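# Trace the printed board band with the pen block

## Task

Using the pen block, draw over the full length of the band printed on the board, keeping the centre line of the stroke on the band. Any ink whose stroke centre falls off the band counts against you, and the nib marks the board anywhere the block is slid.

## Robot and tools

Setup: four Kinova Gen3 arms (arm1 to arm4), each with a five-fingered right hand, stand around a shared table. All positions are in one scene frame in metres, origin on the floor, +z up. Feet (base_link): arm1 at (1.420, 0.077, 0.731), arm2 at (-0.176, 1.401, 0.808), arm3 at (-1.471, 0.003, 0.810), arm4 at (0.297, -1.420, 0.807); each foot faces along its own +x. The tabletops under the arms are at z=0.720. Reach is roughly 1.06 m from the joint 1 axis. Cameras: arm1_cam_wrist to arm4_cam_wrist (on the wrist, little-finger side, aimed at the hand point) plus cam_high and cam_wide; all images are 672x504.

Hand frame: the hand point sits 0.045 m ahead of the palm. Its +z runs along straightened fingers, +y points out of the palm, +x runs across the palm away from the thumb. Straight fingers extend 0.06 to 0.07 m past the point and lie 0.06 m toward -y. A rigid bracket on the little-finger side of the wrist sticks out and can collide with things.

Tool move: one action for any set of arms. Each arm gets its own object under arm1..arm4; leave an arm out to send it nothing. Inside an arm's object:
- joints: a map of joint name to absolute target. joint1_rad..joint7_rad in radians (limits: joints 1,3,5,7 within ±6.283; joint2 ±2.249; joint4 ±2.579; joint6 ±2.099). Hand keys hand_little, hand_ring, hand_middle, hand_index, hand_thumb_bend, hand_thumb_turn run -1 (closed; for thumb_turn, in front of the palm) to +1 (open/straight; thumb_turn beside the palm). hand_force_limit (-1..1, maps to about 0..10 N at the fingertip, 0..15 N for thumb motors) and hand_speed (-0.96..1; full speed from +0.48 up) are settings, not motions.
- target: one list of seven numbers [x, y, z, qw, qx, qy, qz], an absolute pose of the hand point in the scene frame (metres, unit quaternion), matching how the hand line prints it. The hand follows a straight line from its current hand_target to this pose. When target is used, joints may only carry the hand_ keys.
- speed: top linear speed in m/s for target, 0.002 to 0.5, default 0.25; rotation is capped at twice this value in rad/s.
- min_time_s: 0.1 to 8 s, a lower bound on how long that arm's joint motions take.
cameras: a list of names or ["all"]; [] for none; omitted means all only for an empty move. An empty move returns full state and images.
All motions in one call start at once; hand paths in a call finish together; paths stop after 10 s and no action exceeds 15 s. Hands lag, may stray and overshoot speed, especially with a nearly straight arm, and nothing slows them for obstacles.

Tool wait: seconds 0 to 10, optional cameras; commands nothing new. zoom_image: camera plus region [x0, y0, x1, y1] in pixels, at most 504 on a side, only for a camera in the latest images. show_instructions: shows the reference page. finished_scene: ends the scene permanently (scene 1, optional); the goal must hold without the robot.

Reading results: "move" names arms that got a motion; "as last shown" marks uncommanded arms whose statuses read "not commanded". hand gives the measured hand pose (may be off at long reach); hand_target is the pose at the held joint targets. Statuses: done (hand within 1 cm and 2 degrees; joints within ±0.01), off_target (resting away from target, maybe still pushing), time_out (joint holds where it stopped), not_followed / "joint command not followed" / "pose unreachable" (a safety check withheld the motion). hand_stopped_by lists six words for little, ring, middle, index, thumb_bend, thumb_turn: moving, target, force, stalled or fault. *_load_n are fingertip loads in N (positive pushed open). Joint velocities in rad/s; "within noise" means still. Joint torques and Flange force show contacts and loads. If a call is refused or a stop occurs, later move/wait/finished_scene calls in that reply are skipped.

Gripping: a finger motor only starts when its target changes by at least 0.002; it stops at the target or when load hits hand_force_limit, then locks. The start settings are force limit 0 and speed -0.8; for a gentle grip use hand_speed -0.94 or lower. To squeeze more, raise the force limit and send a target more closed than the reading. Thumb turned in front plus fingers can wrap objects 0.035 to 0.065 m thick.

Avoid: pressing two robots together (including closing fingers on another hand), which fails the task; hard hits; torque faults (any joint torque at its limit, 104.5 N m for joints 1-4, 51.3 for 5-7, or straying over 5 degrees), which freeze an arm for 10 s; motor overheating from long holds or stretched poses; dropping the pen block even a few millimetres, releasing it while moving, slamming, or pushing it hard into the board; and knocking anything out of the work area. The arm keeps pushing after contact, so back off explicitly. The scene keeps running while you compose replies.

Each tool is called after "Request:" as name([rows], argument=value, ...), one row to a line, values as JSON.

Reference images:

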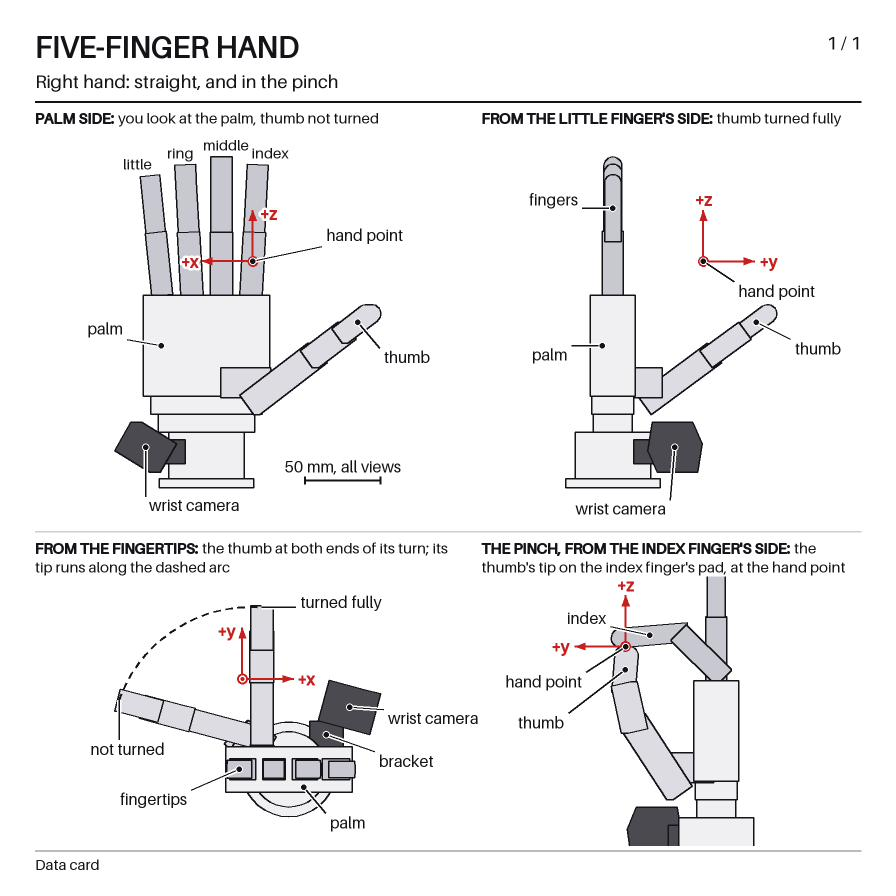

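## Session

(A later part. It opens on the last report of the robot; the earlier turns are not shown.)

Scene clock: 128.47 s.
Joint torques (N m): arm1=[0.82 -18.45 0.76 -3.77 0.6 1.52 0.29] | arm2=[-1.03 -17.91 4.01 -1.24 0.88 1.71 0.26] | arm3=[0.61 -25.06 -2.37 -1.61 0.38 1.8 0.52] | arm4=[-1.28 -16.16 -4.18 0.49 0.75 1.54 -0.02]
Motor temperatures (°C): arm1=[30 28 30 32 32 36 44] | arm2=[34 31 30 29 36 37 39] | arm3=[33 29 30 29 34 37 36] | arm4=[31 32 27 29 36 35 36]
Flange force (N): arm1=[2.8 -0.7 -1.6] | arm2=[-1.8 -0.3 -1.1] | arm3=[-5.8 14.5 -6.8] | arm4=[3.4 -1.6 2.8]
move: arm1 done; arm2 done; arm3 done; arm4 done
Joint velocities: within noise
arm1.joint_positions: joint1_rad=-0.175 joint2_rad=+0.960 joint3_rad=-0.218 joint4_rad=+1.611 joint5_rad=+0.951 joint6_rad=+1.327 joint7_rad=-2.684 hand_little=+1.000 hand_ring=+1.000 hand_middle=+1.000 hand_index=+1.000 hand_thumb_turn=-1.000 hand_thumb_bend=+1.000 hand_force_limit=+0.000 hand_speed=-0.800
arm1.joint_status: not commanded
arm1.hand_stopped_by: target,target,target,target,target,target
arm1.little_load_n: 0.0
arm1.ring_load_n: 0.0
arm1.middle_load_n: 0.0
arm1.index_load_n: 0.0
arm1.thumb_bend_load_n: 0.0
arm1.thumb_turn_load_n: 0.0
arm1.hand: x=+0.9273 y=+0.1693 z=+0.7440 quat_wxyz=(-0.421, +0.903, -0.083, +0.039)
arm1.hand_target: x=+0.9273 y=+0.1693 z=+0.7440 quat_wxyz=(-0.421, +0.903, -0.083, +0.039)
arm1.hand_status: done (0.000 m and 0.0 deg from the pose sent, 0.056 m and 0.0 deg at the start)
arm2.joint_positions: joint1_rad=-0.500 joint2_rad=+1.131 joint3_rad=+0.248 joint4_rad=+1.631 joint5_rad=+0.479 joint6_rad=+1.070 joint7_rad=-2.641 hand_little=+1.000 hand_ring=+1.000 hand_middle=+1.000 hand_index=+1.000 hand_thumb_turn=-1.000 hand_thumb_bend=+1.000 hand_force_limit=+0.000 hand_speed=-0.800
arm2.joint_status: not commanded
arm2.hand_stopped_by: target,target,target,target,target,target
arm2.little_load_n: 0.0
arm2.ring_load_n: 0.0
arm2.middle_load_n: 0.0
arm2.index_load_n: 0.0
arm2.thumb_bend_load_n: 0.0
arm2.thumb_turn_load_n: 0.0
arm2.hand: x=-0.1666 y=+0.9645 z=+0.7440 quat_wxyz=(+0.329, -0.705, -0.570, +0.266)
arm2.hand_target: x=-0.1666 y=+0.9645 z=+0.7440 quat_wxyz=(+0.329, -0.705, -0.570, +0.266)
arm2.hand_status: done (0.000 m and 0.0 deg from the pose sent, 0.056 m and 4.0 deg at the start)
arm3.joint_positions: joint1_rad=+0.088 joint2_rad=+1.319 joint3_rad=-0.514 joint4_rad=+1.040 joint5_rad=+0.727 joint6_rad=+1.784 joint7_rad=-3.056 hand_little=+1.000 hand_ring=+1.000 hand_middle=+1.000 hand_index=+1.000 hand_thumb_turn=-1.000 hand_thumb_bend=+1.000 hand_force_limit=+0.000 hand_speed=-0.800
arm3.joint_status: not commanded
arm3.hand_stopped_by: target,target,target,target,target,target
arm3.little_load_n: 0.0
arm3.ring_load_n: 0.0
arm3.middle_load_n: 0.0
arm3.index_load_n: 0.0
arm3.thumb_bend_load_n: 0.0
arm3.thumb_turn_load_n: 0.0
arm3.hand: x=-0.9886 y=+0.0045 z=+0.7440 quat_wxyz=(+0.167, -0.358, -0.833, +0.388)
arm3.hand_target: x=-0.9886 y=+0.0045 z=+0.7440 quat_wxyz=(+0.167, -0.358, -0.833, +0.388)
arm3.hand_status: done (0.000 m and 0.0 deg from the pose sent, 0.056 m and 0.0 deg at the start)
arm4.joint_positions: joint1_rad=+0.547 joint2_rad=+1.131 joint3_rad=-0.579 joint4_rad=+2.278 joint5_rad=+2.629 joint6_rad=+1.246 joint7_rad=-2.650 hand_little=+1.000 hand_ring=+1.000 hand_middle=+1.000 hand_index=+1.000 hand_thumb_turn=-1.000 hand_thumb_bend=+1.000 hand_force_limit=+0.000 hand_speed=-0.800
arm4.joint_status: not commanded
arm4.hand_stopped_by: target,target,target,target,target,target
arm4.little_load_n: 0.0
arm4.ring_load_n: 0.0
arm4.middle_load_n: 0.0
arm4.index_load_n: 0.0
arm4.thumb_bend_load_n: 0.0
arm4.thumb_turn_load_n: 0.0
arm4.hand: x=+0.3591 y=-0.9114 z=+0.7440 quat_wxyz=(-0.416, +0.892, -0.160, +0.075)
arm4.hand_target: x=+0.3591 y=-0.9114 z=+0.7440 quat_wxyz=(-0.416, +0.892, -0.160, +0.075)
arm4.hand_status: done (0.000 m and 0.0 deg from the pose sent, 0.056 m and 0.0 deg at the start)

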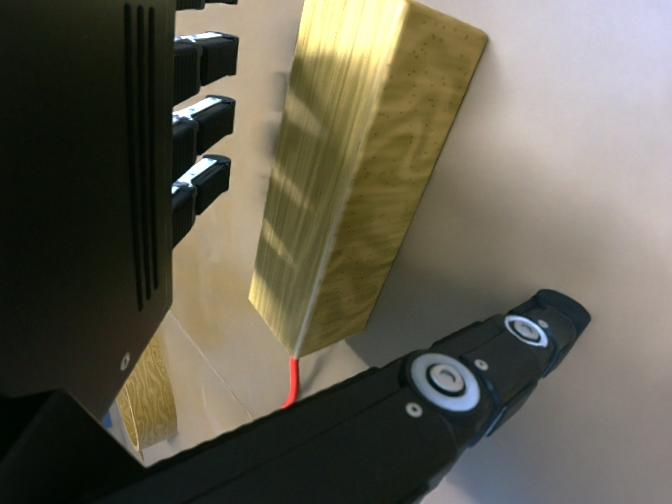

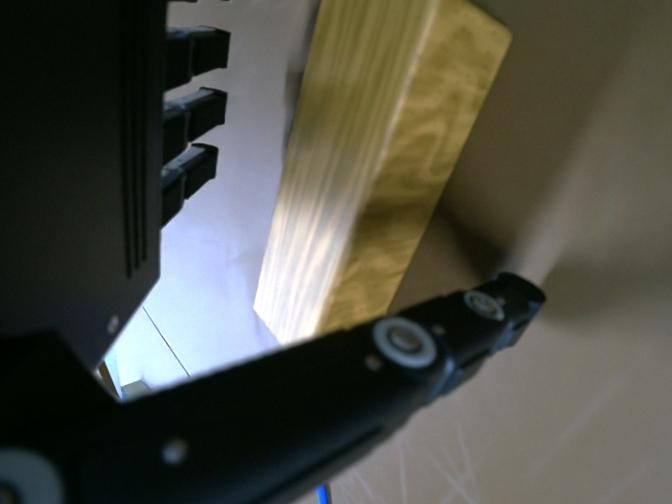

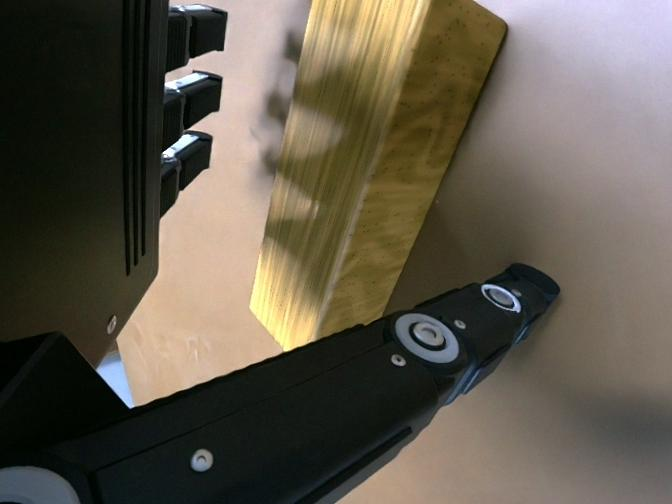

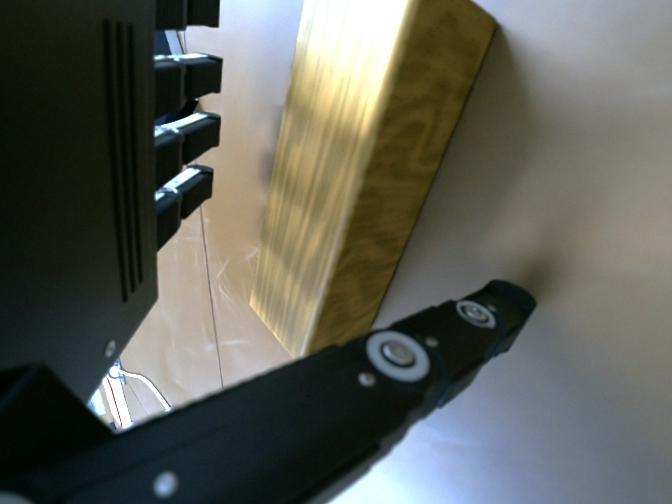

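Request:
move(arm1={"joints": {"hand_index": 0.45, "hand_middle": 0.45, "hand_ring": 0.45, "hand_little": 0.45, "hand_thumb_bend": 0.55, "hand_force_limit": -0.5}}, arm2={"joints": {"hand_index": 0.45, "hand_middle": 0.45, "hand_ring": 0.45, "hand_little": 0.45, "hand_thumb_bend": 0.55, "hand_force_limit": -0.5}}, arm3={"joints": {"hand_index": 0.45, "hand_middle": 0.45, "hand_ring": 0.45, "hand_little": 0.45, "hand_thumb_bend": 0.55, "hand_force_limit": -0.5}}, arm4={"joints": {"hand_index": 0.45, "hand_middle": 0.45, "hand_ring": 0.45, "hand_little": 0.45, "hand_thumb_bend": 0.55, "hand_force_limit": -0.5}}, cameras=["arm1_cam_wrist", "arm2_cam_wrist", "arm3_cam_wrist", "arm4_cam_wrist"])

Scene clock: 132.53 s.
Joint torques (N m): arm1=[0.05 -17.08 -0.68 -3.9 0.07 0.35 0.31] | arm2=[-1.38 -17.07 2.62 -1.83 0.24 0.61 0.29] | arm3=[0.09 -23.37 -3.11 -2.29 0.35 -0.15 0.59] | arm4=[-1.51 -14.05 -3.87 1.74 0.33 0.46 0.02]
Motor temperatures (°C): arm1=[30 28 30 32 32 36 44] | arm2=[34 31 30 29 36 37 39] | arm3=[33 29 30 29 34 37 36] | arm4=[31 32 27 29 36 35 36]
Flange force (N): arm1=[2.8 -4.5 -2.5] | arm2=[-1.8 -3.9 -2.7] | arm3=[-5.4 9.0 -8.8] | arm4=[3.4 -4.7 1.8]
move: arm1 done; arm2 off_target; arm3 off_target; arm4 off_target
Joint velocities: within noise
arm1.joint_positions: joint1_rad=-0.175 joint2_rad=+0.960 joint3_rad=-0.218 joint4_rad=+1.611 joint5_rad=+0.951 joint6_rad=+1.327 joint7_rad=-2.684 hand_little=+0.450 hand_ring=+0.450 hand_middle=+0.452 hand_index=+0.450 hand_thumb_turn=-1.000 hand_thumb_bend=+0.550 hand_force_limit=-0.500 hand_speed=-0.800
arm1.joint_status: all done
arm1.hand_stopped_by: target,target,force,target,target,target
arm1.little_load_n: 0.0
arm1.ring_load_n: 0.0
arm1.middle_load_n: 3.5
arm1.index_load_n: 0.0
arm1.thumb_bend_load_n: 0.0
arm1.thumb_turn_load_n: 0.0
arm1.hand: x=+0.9273 y=+0.1693 z=+0.7440 quat_wxyz=(-0.421, +0.903, -0.083, +0.039)
arm1.hand_target: x=+0.9273 y=+0.1693 z=+0.7440 quat_wxyz=(-0.421, +0.903, -0.083, +0.039)
arm1.hand_status: not commanded
arm2.joint_positions: joint1_rad=-0.500 joint2_rad=+1.131 joint3_rad=+0.248 joint4_rad=+1.631 joint5_rad=+0.479 joint6_rad=+1.070 joint7_rad=-2.641 hand_little=+0.450 hand_ring=+0.450 hand_middle=+0.540 hand_index=+0.450 hand_thumb_turn=-1.000 hand_thumb_bend=+0.550 hand_force_limit=-0.500 hand_speed=-0.800
arm2.joint_status: hand_middle off_target (ended at +0.540, target +0.450); the others done
arm2.hand_stopped_by: target,target,force,target,target,target
arm2.little_load_n: 0.0
arm2.ring_load_n: 0.0
arm2.middle_load_n: 3.0
arm2.index_load_n: 0.0
arm2.thumb_bend_load_n: 0.0
arm2.thumb_turn_load_n: 0.0
arm2.hand: x=-0.1666 y=+0.9645 z=+0.7440 quat_wxyz=(+0.329, -0.705, -0.570, +0.266)
arm2.hand_target: x=-0.1666 y=+0.9645 z=+0.7440 quat_wxyz=(+0.329, -0.705, -0.570, +0.266)
arm2.hand_status: not commanded
arm3.joint_positions: joint1_rad=+0.088 joint2_rad=+1.319 joint3_rad=-0.514 joint4_rad=+1.040 joint5_rad=+0.727 joint6_rad=+1.784 joint7_rad=-3.056 hand_little=+0.450 hand_ring=+0.450 hand_middle=+0.504 hand_index=+0.450 hand_thumb_turn=-1.000 hand_thumb_bend=+0.550 hand_force_limit=-0.500 hand_speed=-0.800
arm3.joint_status: hand_middle off_target (ended at +0.504, target +0.450); the others done
arm3.hand_stopped_by: target,target,force,target,target,target
arm3.little_load_n: 0.0
arm3.ring_load_n: 0.0
arm3.middle_load_n: 4.5
arm3.index_load_n: 0.0
arm3.thumb_bend_load_n: 0.0
arm3.thumb_turn_load_n: 0.0
arm3.hand: x=-0.9886 y=+0.0045 z=+0.7440 quat_wxyz=(+0.167, -0.358, -0.833, +0.388)
arm3.hand_target: x=-0.9886 y=+0.0045 z=+0.7440 quat_wxyz=(+0.167, -0.358, -0.833, +0.388)
arm3.hand_status: not commanded
arm4.joint_positions: joint1_rad=+0.547 joint2_rad=+1.131 joint3_rad=-0.579 joint4_rad=+2.278 joint5_rad=+2.629 joint6_rad=+1.246 joint7_rad=-2.650 hand_little=+0.450 hand_ring=+0.450 hand_middle=+0.559 hand_index=+0.450 hand_thumb_turn=-1.000 hand_thumb_bend=+0.550 hand_force_limit=-0.500 hand_speed=-0.800
arm4.joint_status: hand_middle off_target (ended at +0.559, target +0.450); the others done
arm4.hand_stopped_by: target,target,force,target,target,target
arm4.little_load_n: 0.0
arm4.ring_load_n: 0.0
arm4.middle_load_n: 3.5
arm4.index_load_n: 0.0
arm4.thumb_bend_load_n: 0.0
arm4.thumb_turn_load_n: 0.0
arm4.hand: x=+0.3591 y=-0.9114 z=+0.7440 quat_wxyz=(-0.416, +0.892, -0.160, +0.075)
arm4.hand_target: x=+0.3591 y=-0.9114 z=+0.7440 quat_wxyz=(-0.416, +0.892, -0.160, +0.075)
arm4.hand_status: not commanded

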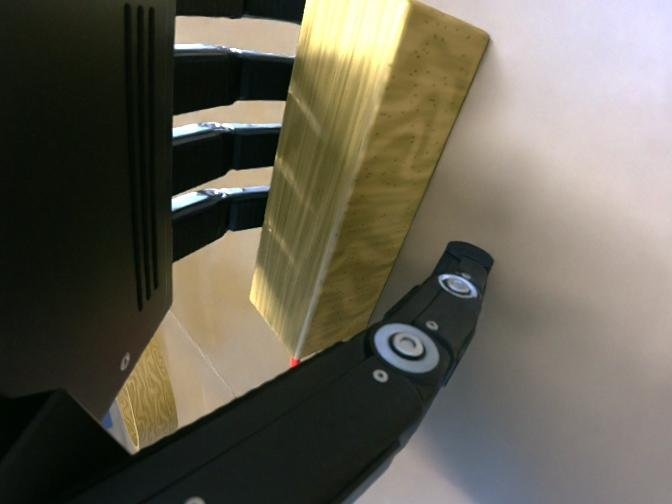

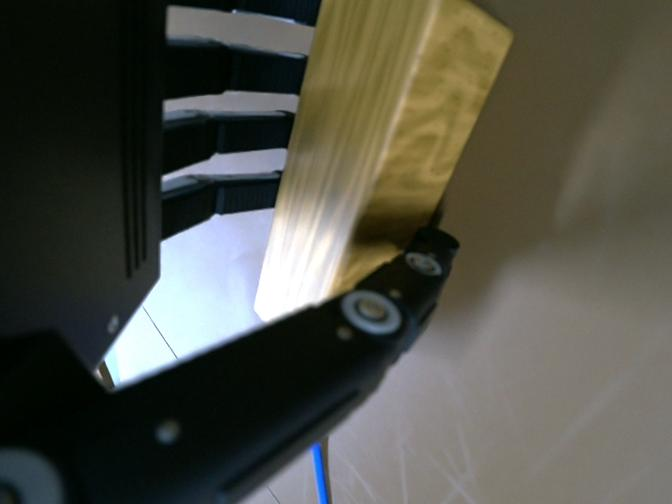

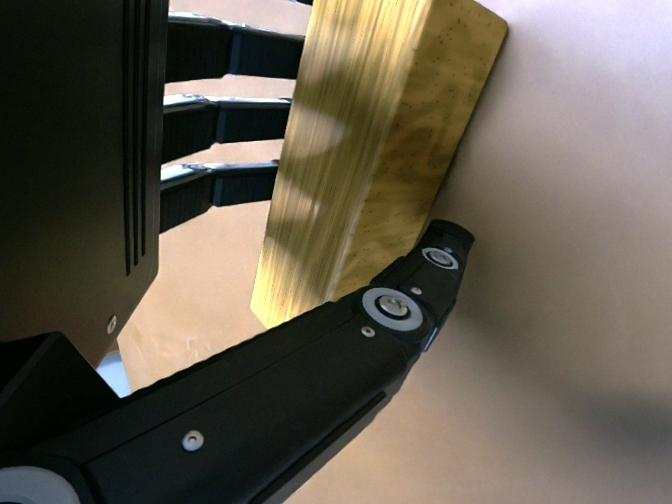

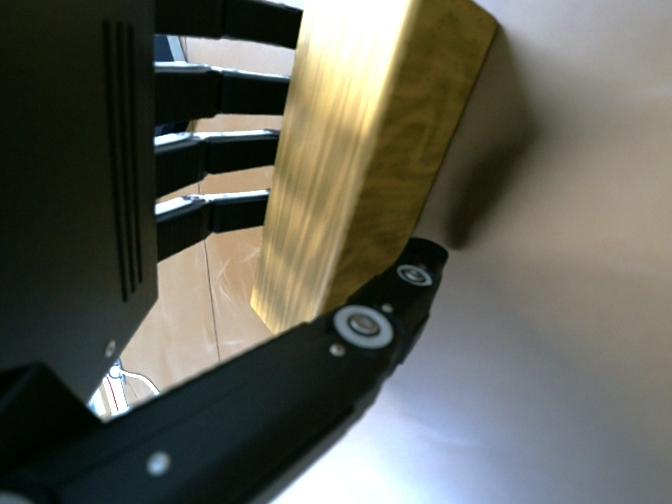

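Request:
move(arm1={"target": [0.928, 0.1732, 0.752, 0.4828, -0.8709, 0.0800, -0.0444], "speed": 0.05, "joints": {"hand_middle": 0.6}}, arm2={"target": [-0.1666, 0.9645, 0.752, 0.3767, -0.6797, -0.5504, 0.3051], "speed": 0.05, "joints": {"hand_middle": 0.65}}, arm3={"target": [-0.9886, 0.0045, 0.752, 0.1914, -0.3452, -0.8036, 0.4454], "speed": 0.05, "joints": {"hand_middle": 0.6}}, arm4={"target": [0.3591, -0.9114, 0.752, 0.4771, -0.8608, 0.1549, -0.0859], "speed": 0.05, "joints": {"hand_middle": 0.65}}, cameras=["arm1_cam_wrist", "arm2_cam_wrist", "arm3_cam_wrist", "arm4_cam_wrist"])

Scene clock: 140.27 s.
Joint torques (N m): arm1=[0.86 -18.88 1.18 -3.51 0.67 1.78 0.29] | arm2=[-1.03 -18.4 4.33 -1.17 1.01 1.92 0.24] | arm3=[0.59 -25.81 -1.7 -1.93 0.58 1.98 0.52] | arm4=[-1.3 -15.86 -3.88 1.58 0.73 1.79 -0.02]
Motor temperatures (°C): arm1=[30 28 30 31 32 36 44] | arm2=[34 31 30 29 36 37 39] | arm3=[33 29 30 29 34 37 36] | arm4=[31 32 27 29 36 35 36]
Flange force (N): arm1=[2.7 -1.0 -1.4] | arm2=[-1.6 -0.3 -1.0] | arm3=[-6.9 15.7 -10.9] | arm4=[3.8 -1.2 3.6]
move: arm1 done; arm2 done; arm3 done; arm4 done
Joint velocities: within noise
arm1.joint_positions: joint1_rad=-0.253 joint2_rad=+1.019 joint3_rad=-0.176 joint4_rad=+1.557 joint5_rad=+0.963 joint6_rad=+1.443 joint7_rad=-2.709 hand_little=+0.450 hand_ring=+0.450 hand_middle=+0.600 hand_index=+0.450 hand_thumb_turn=-1.000 hand_thumb_bend=+0.550 hand_force_limit=-0.500 hand_speed=-0.800
arm1.joint_status: all done
arm1.hand_stopped_by: target,target,target,target,target,target
arm1.little_load_n: 0.0
arm1.ring_load_n: 0.0
arm1.middle_load_n: 0.0
arm1.index_load_n: 0.0
arm1.thumb_bend_load_n: 0.0
arm1.thumb_turn_load_n: 0.0
arm1.hand: x=+0.9280 y=+0.1732 z=+0.7520 quat_wxyz=(-0.483, +0.871, -0.080, +0.044)
arm1.hand_target: x=+0.9280 y=+0.1732 z=+0.7520 quat_wxyz=(-0.483, +0.871, -0.080, +0.044)
arm1.hand_status: done (0.000 m and 0.0 deg from the pose sent, 0.009 m and 8.0 deg at the start)
arm2.joint_positions: joint1_rad=-0.555 joint2_rad=+1.206 joint3_rad=+0.270 joint4_rad=+1.531 joint5_rad=+0.476 joint6_rad=+1.228 joint7_rad=-2.650 hand_little=+0.450 hand_ring=+0.450 hand_middle=+0.650 hand_index=+0.450 hand_thumb_turn=-1.000 hand_thumb_bend=+0.550 hand_force_limit=-0.500 hand_speed=-0.800
arm2.joint_status: all done
arm2.hand_stopped_by: target,target,target,target,target,target
arm2.little_load_n: 0.0
arm2.ring_load_n: 0.0
arm2.middle_load_n: 0.0
arm2.index_load_n: 0.0
arm2.thumb_bend_load_n: 0.0
arm2.thumb_turn_load_n: 0.0
arm2.hand: x=-0.1666 y=+0.9645 z=+0.7520 quat_wxyz=(+0.377, -0.680, -0.550, +0.305)
arm2.hand_target: x=-0.1666 y=+0.9645 z=+0.7520 quat_wxyz=(+0.377, -0.680, -0.550, +0.305)
arm2.hand_status: done (0.000 m and 0.0 deg from the pose sent, 0.008 m and 8.0 deg at the start)
arm3.joint_positions: joint1_rad=+0.014 joint2_rad=+1.413 joint3_rad=-0.471 joint4_rad=+0.840 joint5_rad=+0.733 joint6_rad=+1.976 joint7_rad=-2.984 hand_little=+0.450 hand_ring=+0.450 hand_middle=+0.600 hand_index=+0.450 hand_thumb_turn=-1.000 hand_thumb_bend=+0.550 hand_force_limit=-0.500 hand_speed=-0.800
arm3.joint_status: all done
arm3.hand_stopped_by: target,target,target,target,target,target
arm3.little_load_n: 0.0
arm3.ring_load_n: 0.0
arm3.middle_load_n: 0.0
arm3.index_load_n: -0.5
arm3.thumb_bend_load_n: 0.0
arm3.thumb_turn_load_n: 0.0
arm3.hand: x=-0.9886 y=+0.0045 z=+0.7520 quat_wxyz=(+0.191, -0.345, -0.804, +0.445)
arm3.hand_target: x=-0.9886 y=+0.0045 z=+0.7520 quat_wxyz=(+0.191, -0.345, -0.804, +0.445)
arm3.hand_status: done (0.000 m and 0.0 deg from the pose sent, 0.008 m and 8.0 deg at the start)
arm4.joint_positions: joint1_rad=+0.504 joint2_rad=+1.228 joint3_rad=-0.554 joint4_rad=+2.347 joint5_rad=+2.725 joint6_rad=+1.528 joint7_rad=-2.735 hand_little=+0.450 hand_ring=+0.450 hand_middle=+0.650 hand_index=+0.450 hand_thumb_turn=-1.000 hand_thumb_bend=+0.550 hand_force_limit=-0.500 hand_speed=-0.800
arm4.joint_status: all done
arm4.hand_stopped_by: target,target,target,target,target,target
arm4.little_load_n: -0.5
arm4.ring_load_n: 0.0
arm4.middle_load_n: 0.0
arm4.index_load_n: 0.0
arm4.thumb_bend_load_n: 0.0
arm4.thumb_turn_load_n: 0.0
arm4.hand: x=+0.3591 y=-0.9114 z=+0.7520 quat_wxyz=(-0.477, +0.861, -0.155, +0.086)
arm4.hand_target: x=+0.3591 y=-0.9114 z=+0.7520 quat_wxyz=(-0.477, +0.861, -0.155, +0.086)
arm4.hand_status: done (0.000 m and 0.0 deg from the pose sent, 0.008 m and 8.0 deg at the start)

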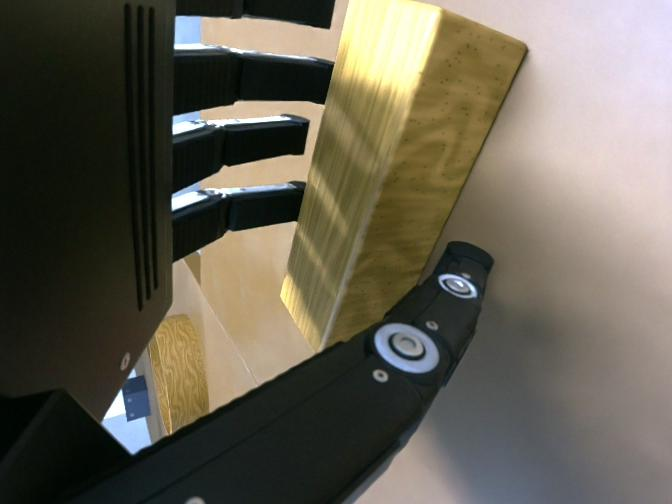

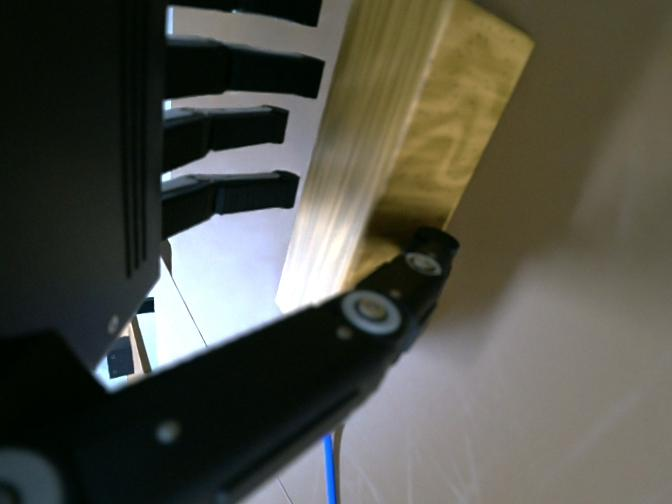

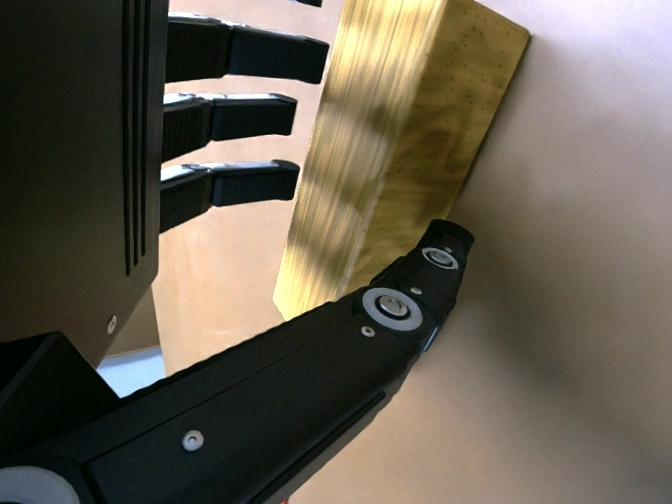

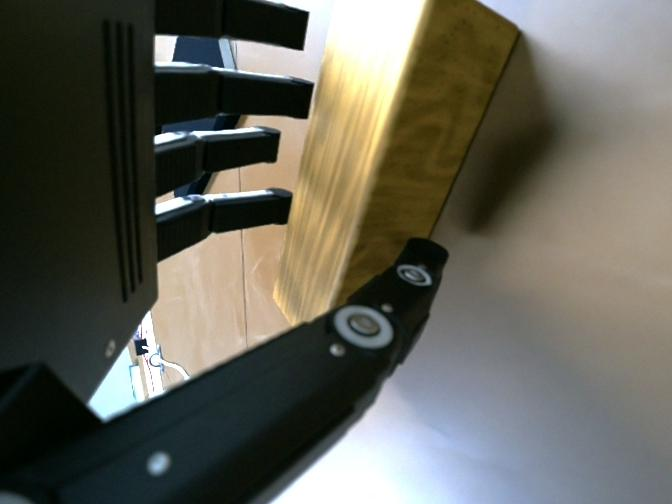

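Request:
move(arm1={"joints": {"hand_index": 0.12, "hand_middle": 0.12, "hand_ring": 0.12, "hand_little": 0.12, "hand_force_limit": -0.6, "hand_speed": -0.9}}, arm2={"joints": {"hand_index": 0.12, "hand_middle": 0.12, "hand_ring": 0.12, "hand_little": 0.12, "hand_force_limit": -0.6, "hand_speed": -0.9}}, arm3={"joints": {"hand_index": 0.12, "hand_middle": 0.12, "hand_ring": 0.12, "hand_little": 0.12, "hand_force_limit": -0.6, "hand_speed": -0.9}}, arm4={"joints": {"hand_index": 0.12, "hand_middle": 0.12, "hand_ring": 0.12, "hand_little": 0.12, "hand_force_limit": -0.6, "hand_speed": -0.9}}, cameras=["arm1_cam_wrist", "arm2_cam_wrist", "arm3_cam_wrist", "arm4_cam_wrist"])

Scene clock: 144.77 s.
Joint torques (N m): arm1=[0.88 -18.92 1.22 -3.5 0.65 1.76 0.31] | arm2=[-0.98 -18.38 4.37 -1.24 1.02 1.94 0.29] | arm3=[0.62 -25.83 -1.71 -1.92 0.51 1.95 0.53] | arm4=[-1.29 -15.91 -3.85 1.52 0.76 1.78 -0.02]
Motor temperatures (°C): arm1=[30 28 30 31 32 36 44] | arm2=[34 31 30 29 36 37 39] | arm3=[33 29 30 29 34 37 36] | arm4=[31 32 27 29 36 35 36]
Flange force (N): arm1=[2.6 -0.9 -1.4] | arm2=[-1.2 -0.5 -0.9] | arm3=[-7.1 15.9 -11.0] | arm4=[3.7 -1.0 3.3]
move: arm1 done; arm2 done; arm3 done; arm4 done
Joint velocities: within noise
arm1.joint_positions: joint1_rad=-0.253 joint2_rad=+1.019 joint3_rad=-0.176 joint4_rad=+1.557 joint5_rad=+0.963 joint6_rad=+1.443 joint7_rad=-2.709 hand_little=+0.120 hand_ring=+0.120 hand_middle=+0.120 hand_index=+0.120 hand_thumb_turn=-1.000 hand_thumb_bend=+0.550 hand_force_limit=-0.600 hand_speed=-0.900
arm1.joint_status: all done
arm1.hand_stopped_by: target,target,target,target,target,target
arm1.little_load_n: 0.0
arm1.ring_load_n: 0.5
arm1.middle_load_n: 0.0
arm1.index_load_n: 0.0
arm1.thumb_bend_load_n: 0.0
arm1.thumb_turn_load_n: 0.0
arm1.hand: x=+0.9280 y=+0.1732 z=+0.7520 quat_wxyz=(-0.483, +0.871, -0.080, +0.044)
arm1.hand_target: x=+0.9280 y=+0.1732 z=+0.7520 quat_wxyz=(-0.483, +0.871, -0.080, +0.044)
arm1.hand_status: not commanded
arm2.joint_positions: joint1_rad=-0.555 joint2_rad=+1.206 joint3_rad=+0.270 joint4_rad=+1.531 joint5_rad=+0.476 joint6_rad=+1.228 joint7_rad=-2.650 hand_little=+0.120 hand_ring=+0.120 hand_middle=+0.120 hand_index=+0.120 hand_thumb_turn=-1.000 hand_thumb_bend=+0.550 hand_force_limit=-0.600 hand_speed=-0.900
arm2.joint_status: all done
arm2.hand_stopped_by: target,target,target,target,target,target
arm2.little_load_n: 0.0
arm2.ring_load_n: 0.0
arm2.middle_load_n: 0.0
arm2.index_load_n: 0.0
arm2.thumb_bend_load_n: 0.5
arm2.thumb_turn_load_n: 0.0
arm2.hand: x=-0.1666 y=+0.9645 z=+0.7520 quat_wxyz=(+0.377, -0.680, -0.550, +0.305)
arm2.hand_target: x=-0.1666 y=+0.9645 z=+0.7520 quat_wxyz=(+0.377, -0.680, -0.550, +0.305)
arm2.hand_status: not commanded
arm3.joint_positions: joint1_rad=+0.014 joint2_rad=+1.413 joint3_rad=-0.471 joint4_rad=+0.840 joint5_rad=+0.733 joint6_rad=+1.976 joint7_rad=-2.984 hand_little=+0.120 hand_ring=+0.120 hand_middle=+0.120 hand_index=+0.120 hand_thumb_turn=-1.000 hand_thumb_bend=+0.550 hand_force_limit=-0.600 hand_speed=-0.900
arm3.joint_status: all done
arm3.hand_stopped_by: target,target,target,target,target,target
arm3.little_load_n: 0.0
arm3.ring_load_n: 0.0
arm3.middle_load_n: 0.0
arm3.index_load_n: 0.0
arm3.thumb_bend_load_n: 0.0
arm3.thumb_turn_load_n: 0.0
arm3.hand: x=-0.9886 y=+0.0045 z=+0.7520 quat_wxyz=(+0.191, -0.345, -0.804, +0.445)
arm3.hand_target: x=-0.9886 y=+0.0045 z=+0.7520 quat_wxyz=(+0.191, -0.345, -0.804, +0.445)
arm3.hand_status: not commanded
arm4.joint_positions: joint1_rad=+0.504 joint2_rad=+1.228 joint3_rad=-0.554 joint4_rad=+2.347 joint5_rad=+2.725 joint6_rad=+1.528 joint7_rad=-2.735 hand_little=+0.120 hand_ring=+0.120 hand_middle=+0.120 hand_index=+0.120 hand_thumb_turn=-1.000 hand_thumb_bend=+0.550 hand_force_limit=-0.600 hand_speed=-0.900
arm4.joint_status: all done
arm4.hand_stopped_by: target,target,target,target,target,target
arm4.little_load_n: 0.0
arm4.ring_load_n: 0.0
arm4.middle_load_n: 0.0
arm4.index_load_n: 0.0
arm4.thumb_bend_load_n: 0.0
arm4.thumb_turn_load_n: 0.0
arm4.hand: x=+0.3591 y=-0.9114 z=+0.7520 quat_wxyz=(-0.477, +0.861, -0.155, +0.086)
arm4.hand_target: x=+0.3591 y=-0.9114 z=+0.7520 quat_wxyz=(-0.477, +0.861, -0.155, +0.086)
arm4.hand_status: not commanded

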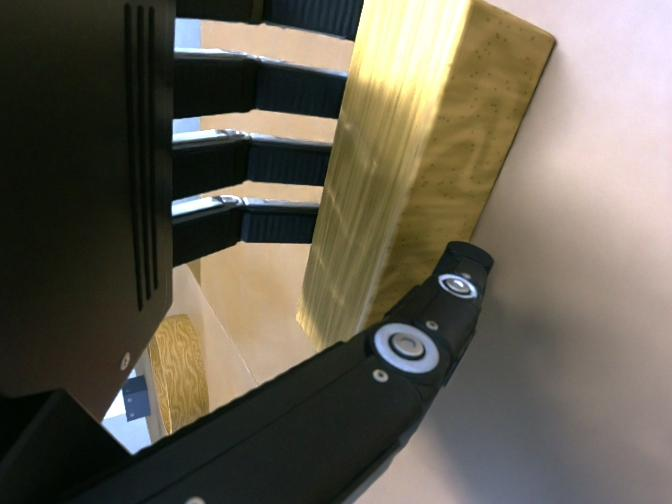

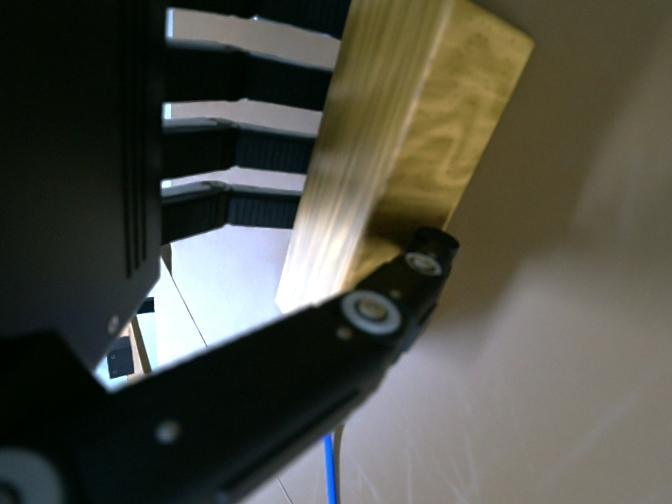

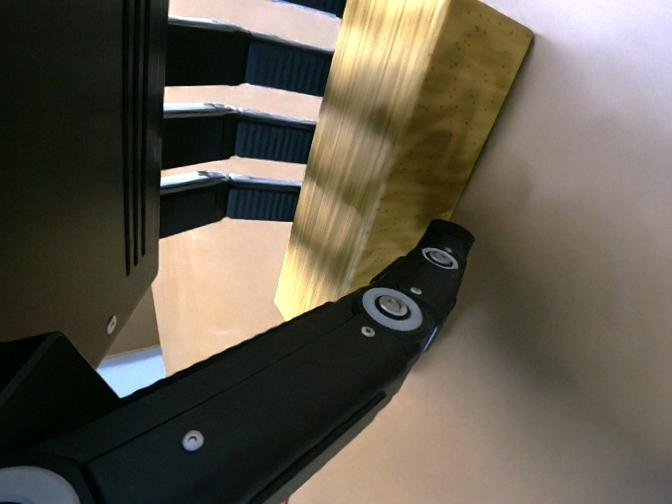

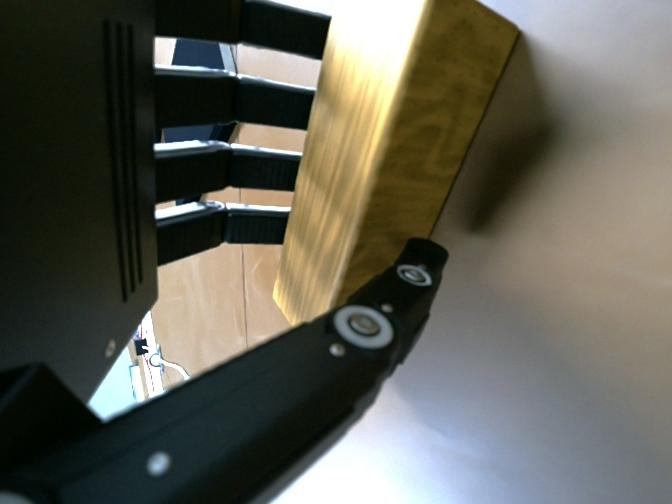

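Request:
move(arm1={"joints": {"hand_thumb_bend": -0.1, "hand_force_limit": -0.4}}, arm2={"joints": {"hand_thumb_bend": -0.1, "hand_force_limit": -0.4}}, arm3={"joints": {"hand_thumb_bend": -0.1, "hand_force_limit": -0.4}}, arm4={"joints": {"hand_thumb_bend": -0.1, "hand_force_limit": -0.4}}, cameras=["arm1_cam_wrist", "arm2_cam_wrist", "arm3_cam_wrist", "arm4_cam_wrist"])

Scene clock: 150.63 s.
Joint torques (N m): arm1=[1.04 -18.09 1.08 -3.33 0.5 1.42 0.31] | arm2=[-0.88 -17.86 3.94 -1.13 0.85 1.67 0.29] | arm3=[0.75 -25.09 -1.67 -1.8 0.5 1.68 0.56] | arm4=[-1.24 -14.74 -3.53 1.65 0.54 1.31 0.05]
Motor temperatures (°C): arm1=[30 28 30 31 32 36 44] | arm2=[34 31 30 29 36 37 39] | arm3=[33 29 30 29 34 37 36] | arm4=[31 32 27 29 36 35 36]
Flange force (N): arm1=[2.7 -2.2 -2.7] | arm2=[-1.6 -1.5 -1.9] | arm3=[-6.9 14.8 -12.0] | arm4=[3.7 -3.1 1.7]
move: arm1 off_target; arm2 off_target; arm3 off_target; arm4 off_target
Joint velocities: within noise
arm1.joint_positions: joint1_rad=-0.253 joint2_rad=+1.019 joint3_rad=-0.176 joint4_rad=+1.557 joint5_rad=+0.963 joint6_rad=+1.443 joint7_rad=-2.709 hand_little=+0.120 hand_ring=+0.120 hand_middle=+0.120 hand_index=+0.120 hand_thumb_turn=-1.000 hand_thumb_bend=+0.372 hand_force_limit=-0.400 hand_speed=-0.900
arm1.joint_status: hand_thumb_bend off_target (ended at +0.372, target -0.100); the others done
arm1.hand_stopped_by: target,target,target,target,force,target
arm1.little_load_n: 0.5
arm1.ring_load_n: 0.5
arm1.middle_load_n: 3.5
arm1.index_load_n: 1.5
arm1.thumb_bend_load_n: 5.0
arm1.thumb_turn_load_n: 0.5
arm1.hand: x=+0.9280 y=+0.1732 z=+0.7520 quat_wxyz=(-0.483, +0.871, -0.080, +0.044)
arm1.hand_target: x=+0.9280 y=+0.1732 z=+0.7520 quat_wxyz=(-0.483, +0.871, -0.080, +0.044)
arm1.hand_status: not commanded
arm2.joint_positions: joint1_rad=-0.555 joint2_rad=+1.206 joint3_rad=+0.270 joint4_rad=+1.531 joint5_rad=+0.476 joint6_rad=+1.228 joint7_rad=-2.650 hand_little=+0.120 hand_ring=+0.120 hand_middle=+0.120 hand_index=+0.120 hand_thumb_turn=-1.000 hand_thumb_bend=+0.376 hand_force_limit=-0.400 hand_speed=-0.900
arm2.joint_status: hand_thumb_bend off_target (ended at +0.376, target -0.100); the others done
arm2.hand_stopped_by: target,target,target,target,force,target
arm2.little_load_n: 0.0
arm2.ring_load_n: 0.0
arm2.middle_load_n: 3.5
arm2.index_load_n: 2.5
arm2.thumb_bend_load_n: 4.5
arm2.thumb_turn_load_n: -0.5
arm2.hand: x=-0.1666 y=+0.9645 z=+0.7520 quat_wxyz=(+0.377, -0.680, -0.550, +0.305)
arm2.hand_target: x=-0.1666 y=+0.9645 z=+0.7520 quat_wxyz=(+0.377, -0.680, -0.550, +0.305)
arm2.hand_status: not commanded
arm3.joint_positions: joint1_rad=+0.014 joint2_rad=+1.413 joint3_rad=-0.471 joint4_rad=+0.840 joint5_rad=+0.733 joint6_rad=+1.976 joint7_rad=-2.984 hand_little=+0.120 hand_ring=+0.120 hand_middle=+0.120 hand_index=+0.120 hand_thumb_turn=-1.000 hand_thumb_bend=+0.380 hand_force_limit=-0.400 hand_speed=-0.900
arm3.joint_status: hand_thumb_bend off_target (ended at +0.380, target -0.100); the others done
arm3.hand_stopped_by: target,target,target,target,force,target
arm3.little_load_n: 0.0
arm3.ring_load_n: 0.0
arm3.middle_load_n: 3.0
arm3.index_load_n: 1.0
arm3.thumb_bend_load_n: 4.5
arm3.thumb_turn_load_n: 0.0
arm3.hand: x=-0.9886 y=+0.0045 z=+0.7520 quat_wxyz=(+0.191, -0.345, -0.804, +0.445)
arm3.hand_target: x=-0.9886 y=+0.0045 z=+0.7520 quat_wxyz=(+0.191, -0.345, -0.804, +0.445)
arm3.hand_status: not commanded
arm4.joint_positions: joint1_rad=+0.504 joint2_rad=+1.228 joint3_rad=-0.554 joint4_rad=+2.347 joint5_rad=+2.725 joint6_rad=+1.528 joint7_rad=-2.735 hand_little=+0.120 hand_ring=+0.120 hand_middle=+0.120 hand_index=+0.120 hand_thumb_turn=-1.000 hand_thumb_bend=+0.342 hand_force_limit=-0.400 hand_speed=-0.900
arm4.joint_status: hand_thumb_bend off_target (ended at +0.342, target -0.100); the others done
arm4.hand_stopped_by: target,target,target,target,force,target
arm4.little_load_n: 0.0
arm4.ring_load_n: 0.0
arm4.middle_load_n: 2.5
arm4.index_load_n: 2.5
arm4.thumb_bend_load_n: 4.5
arm4.thumb_turn_load_n: -1.0
arm4.hand: x=+0.3591 y=-0.9114 z=+0.7520 quat_wxyz=(-0.477, +0.861, -0.155, +0.086)
arm4.hand_target: x=+0.3591 y=-0.9114 z=+0.7520 quat_wxyz=(-0.477, +0.861, -0.155, +0.086)
arm4.hand_status: not commanded

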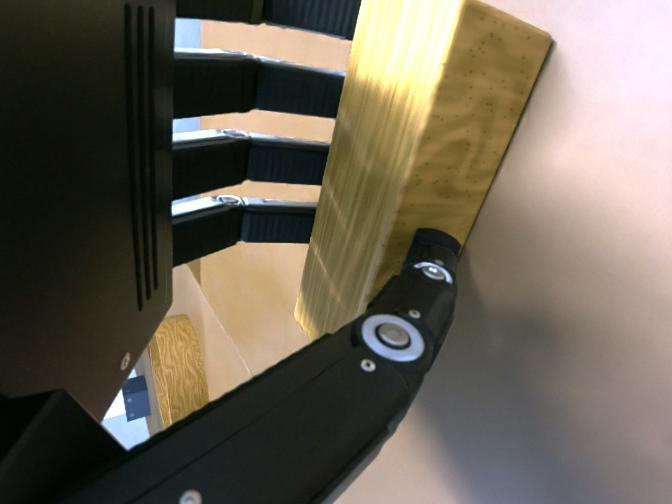

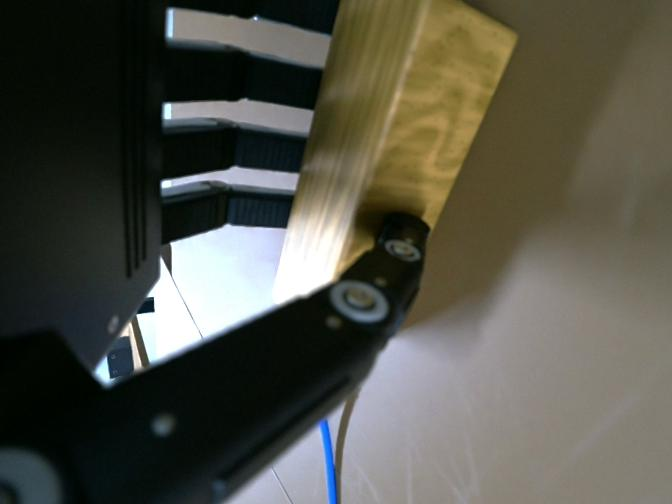

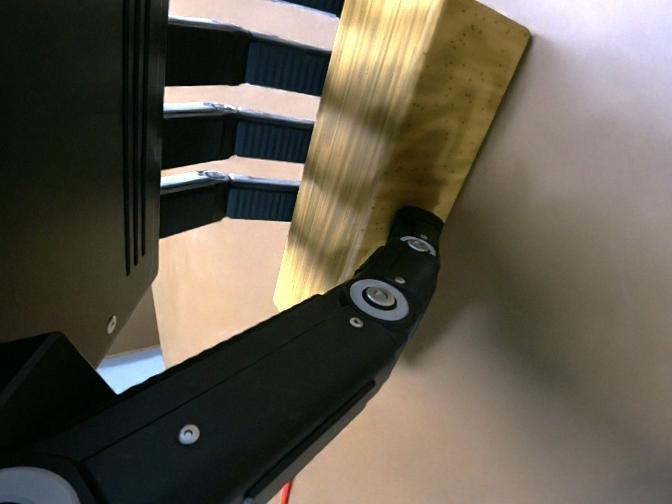

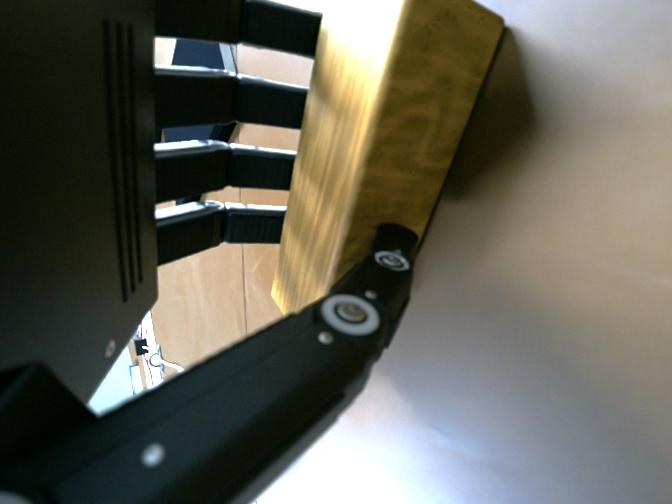

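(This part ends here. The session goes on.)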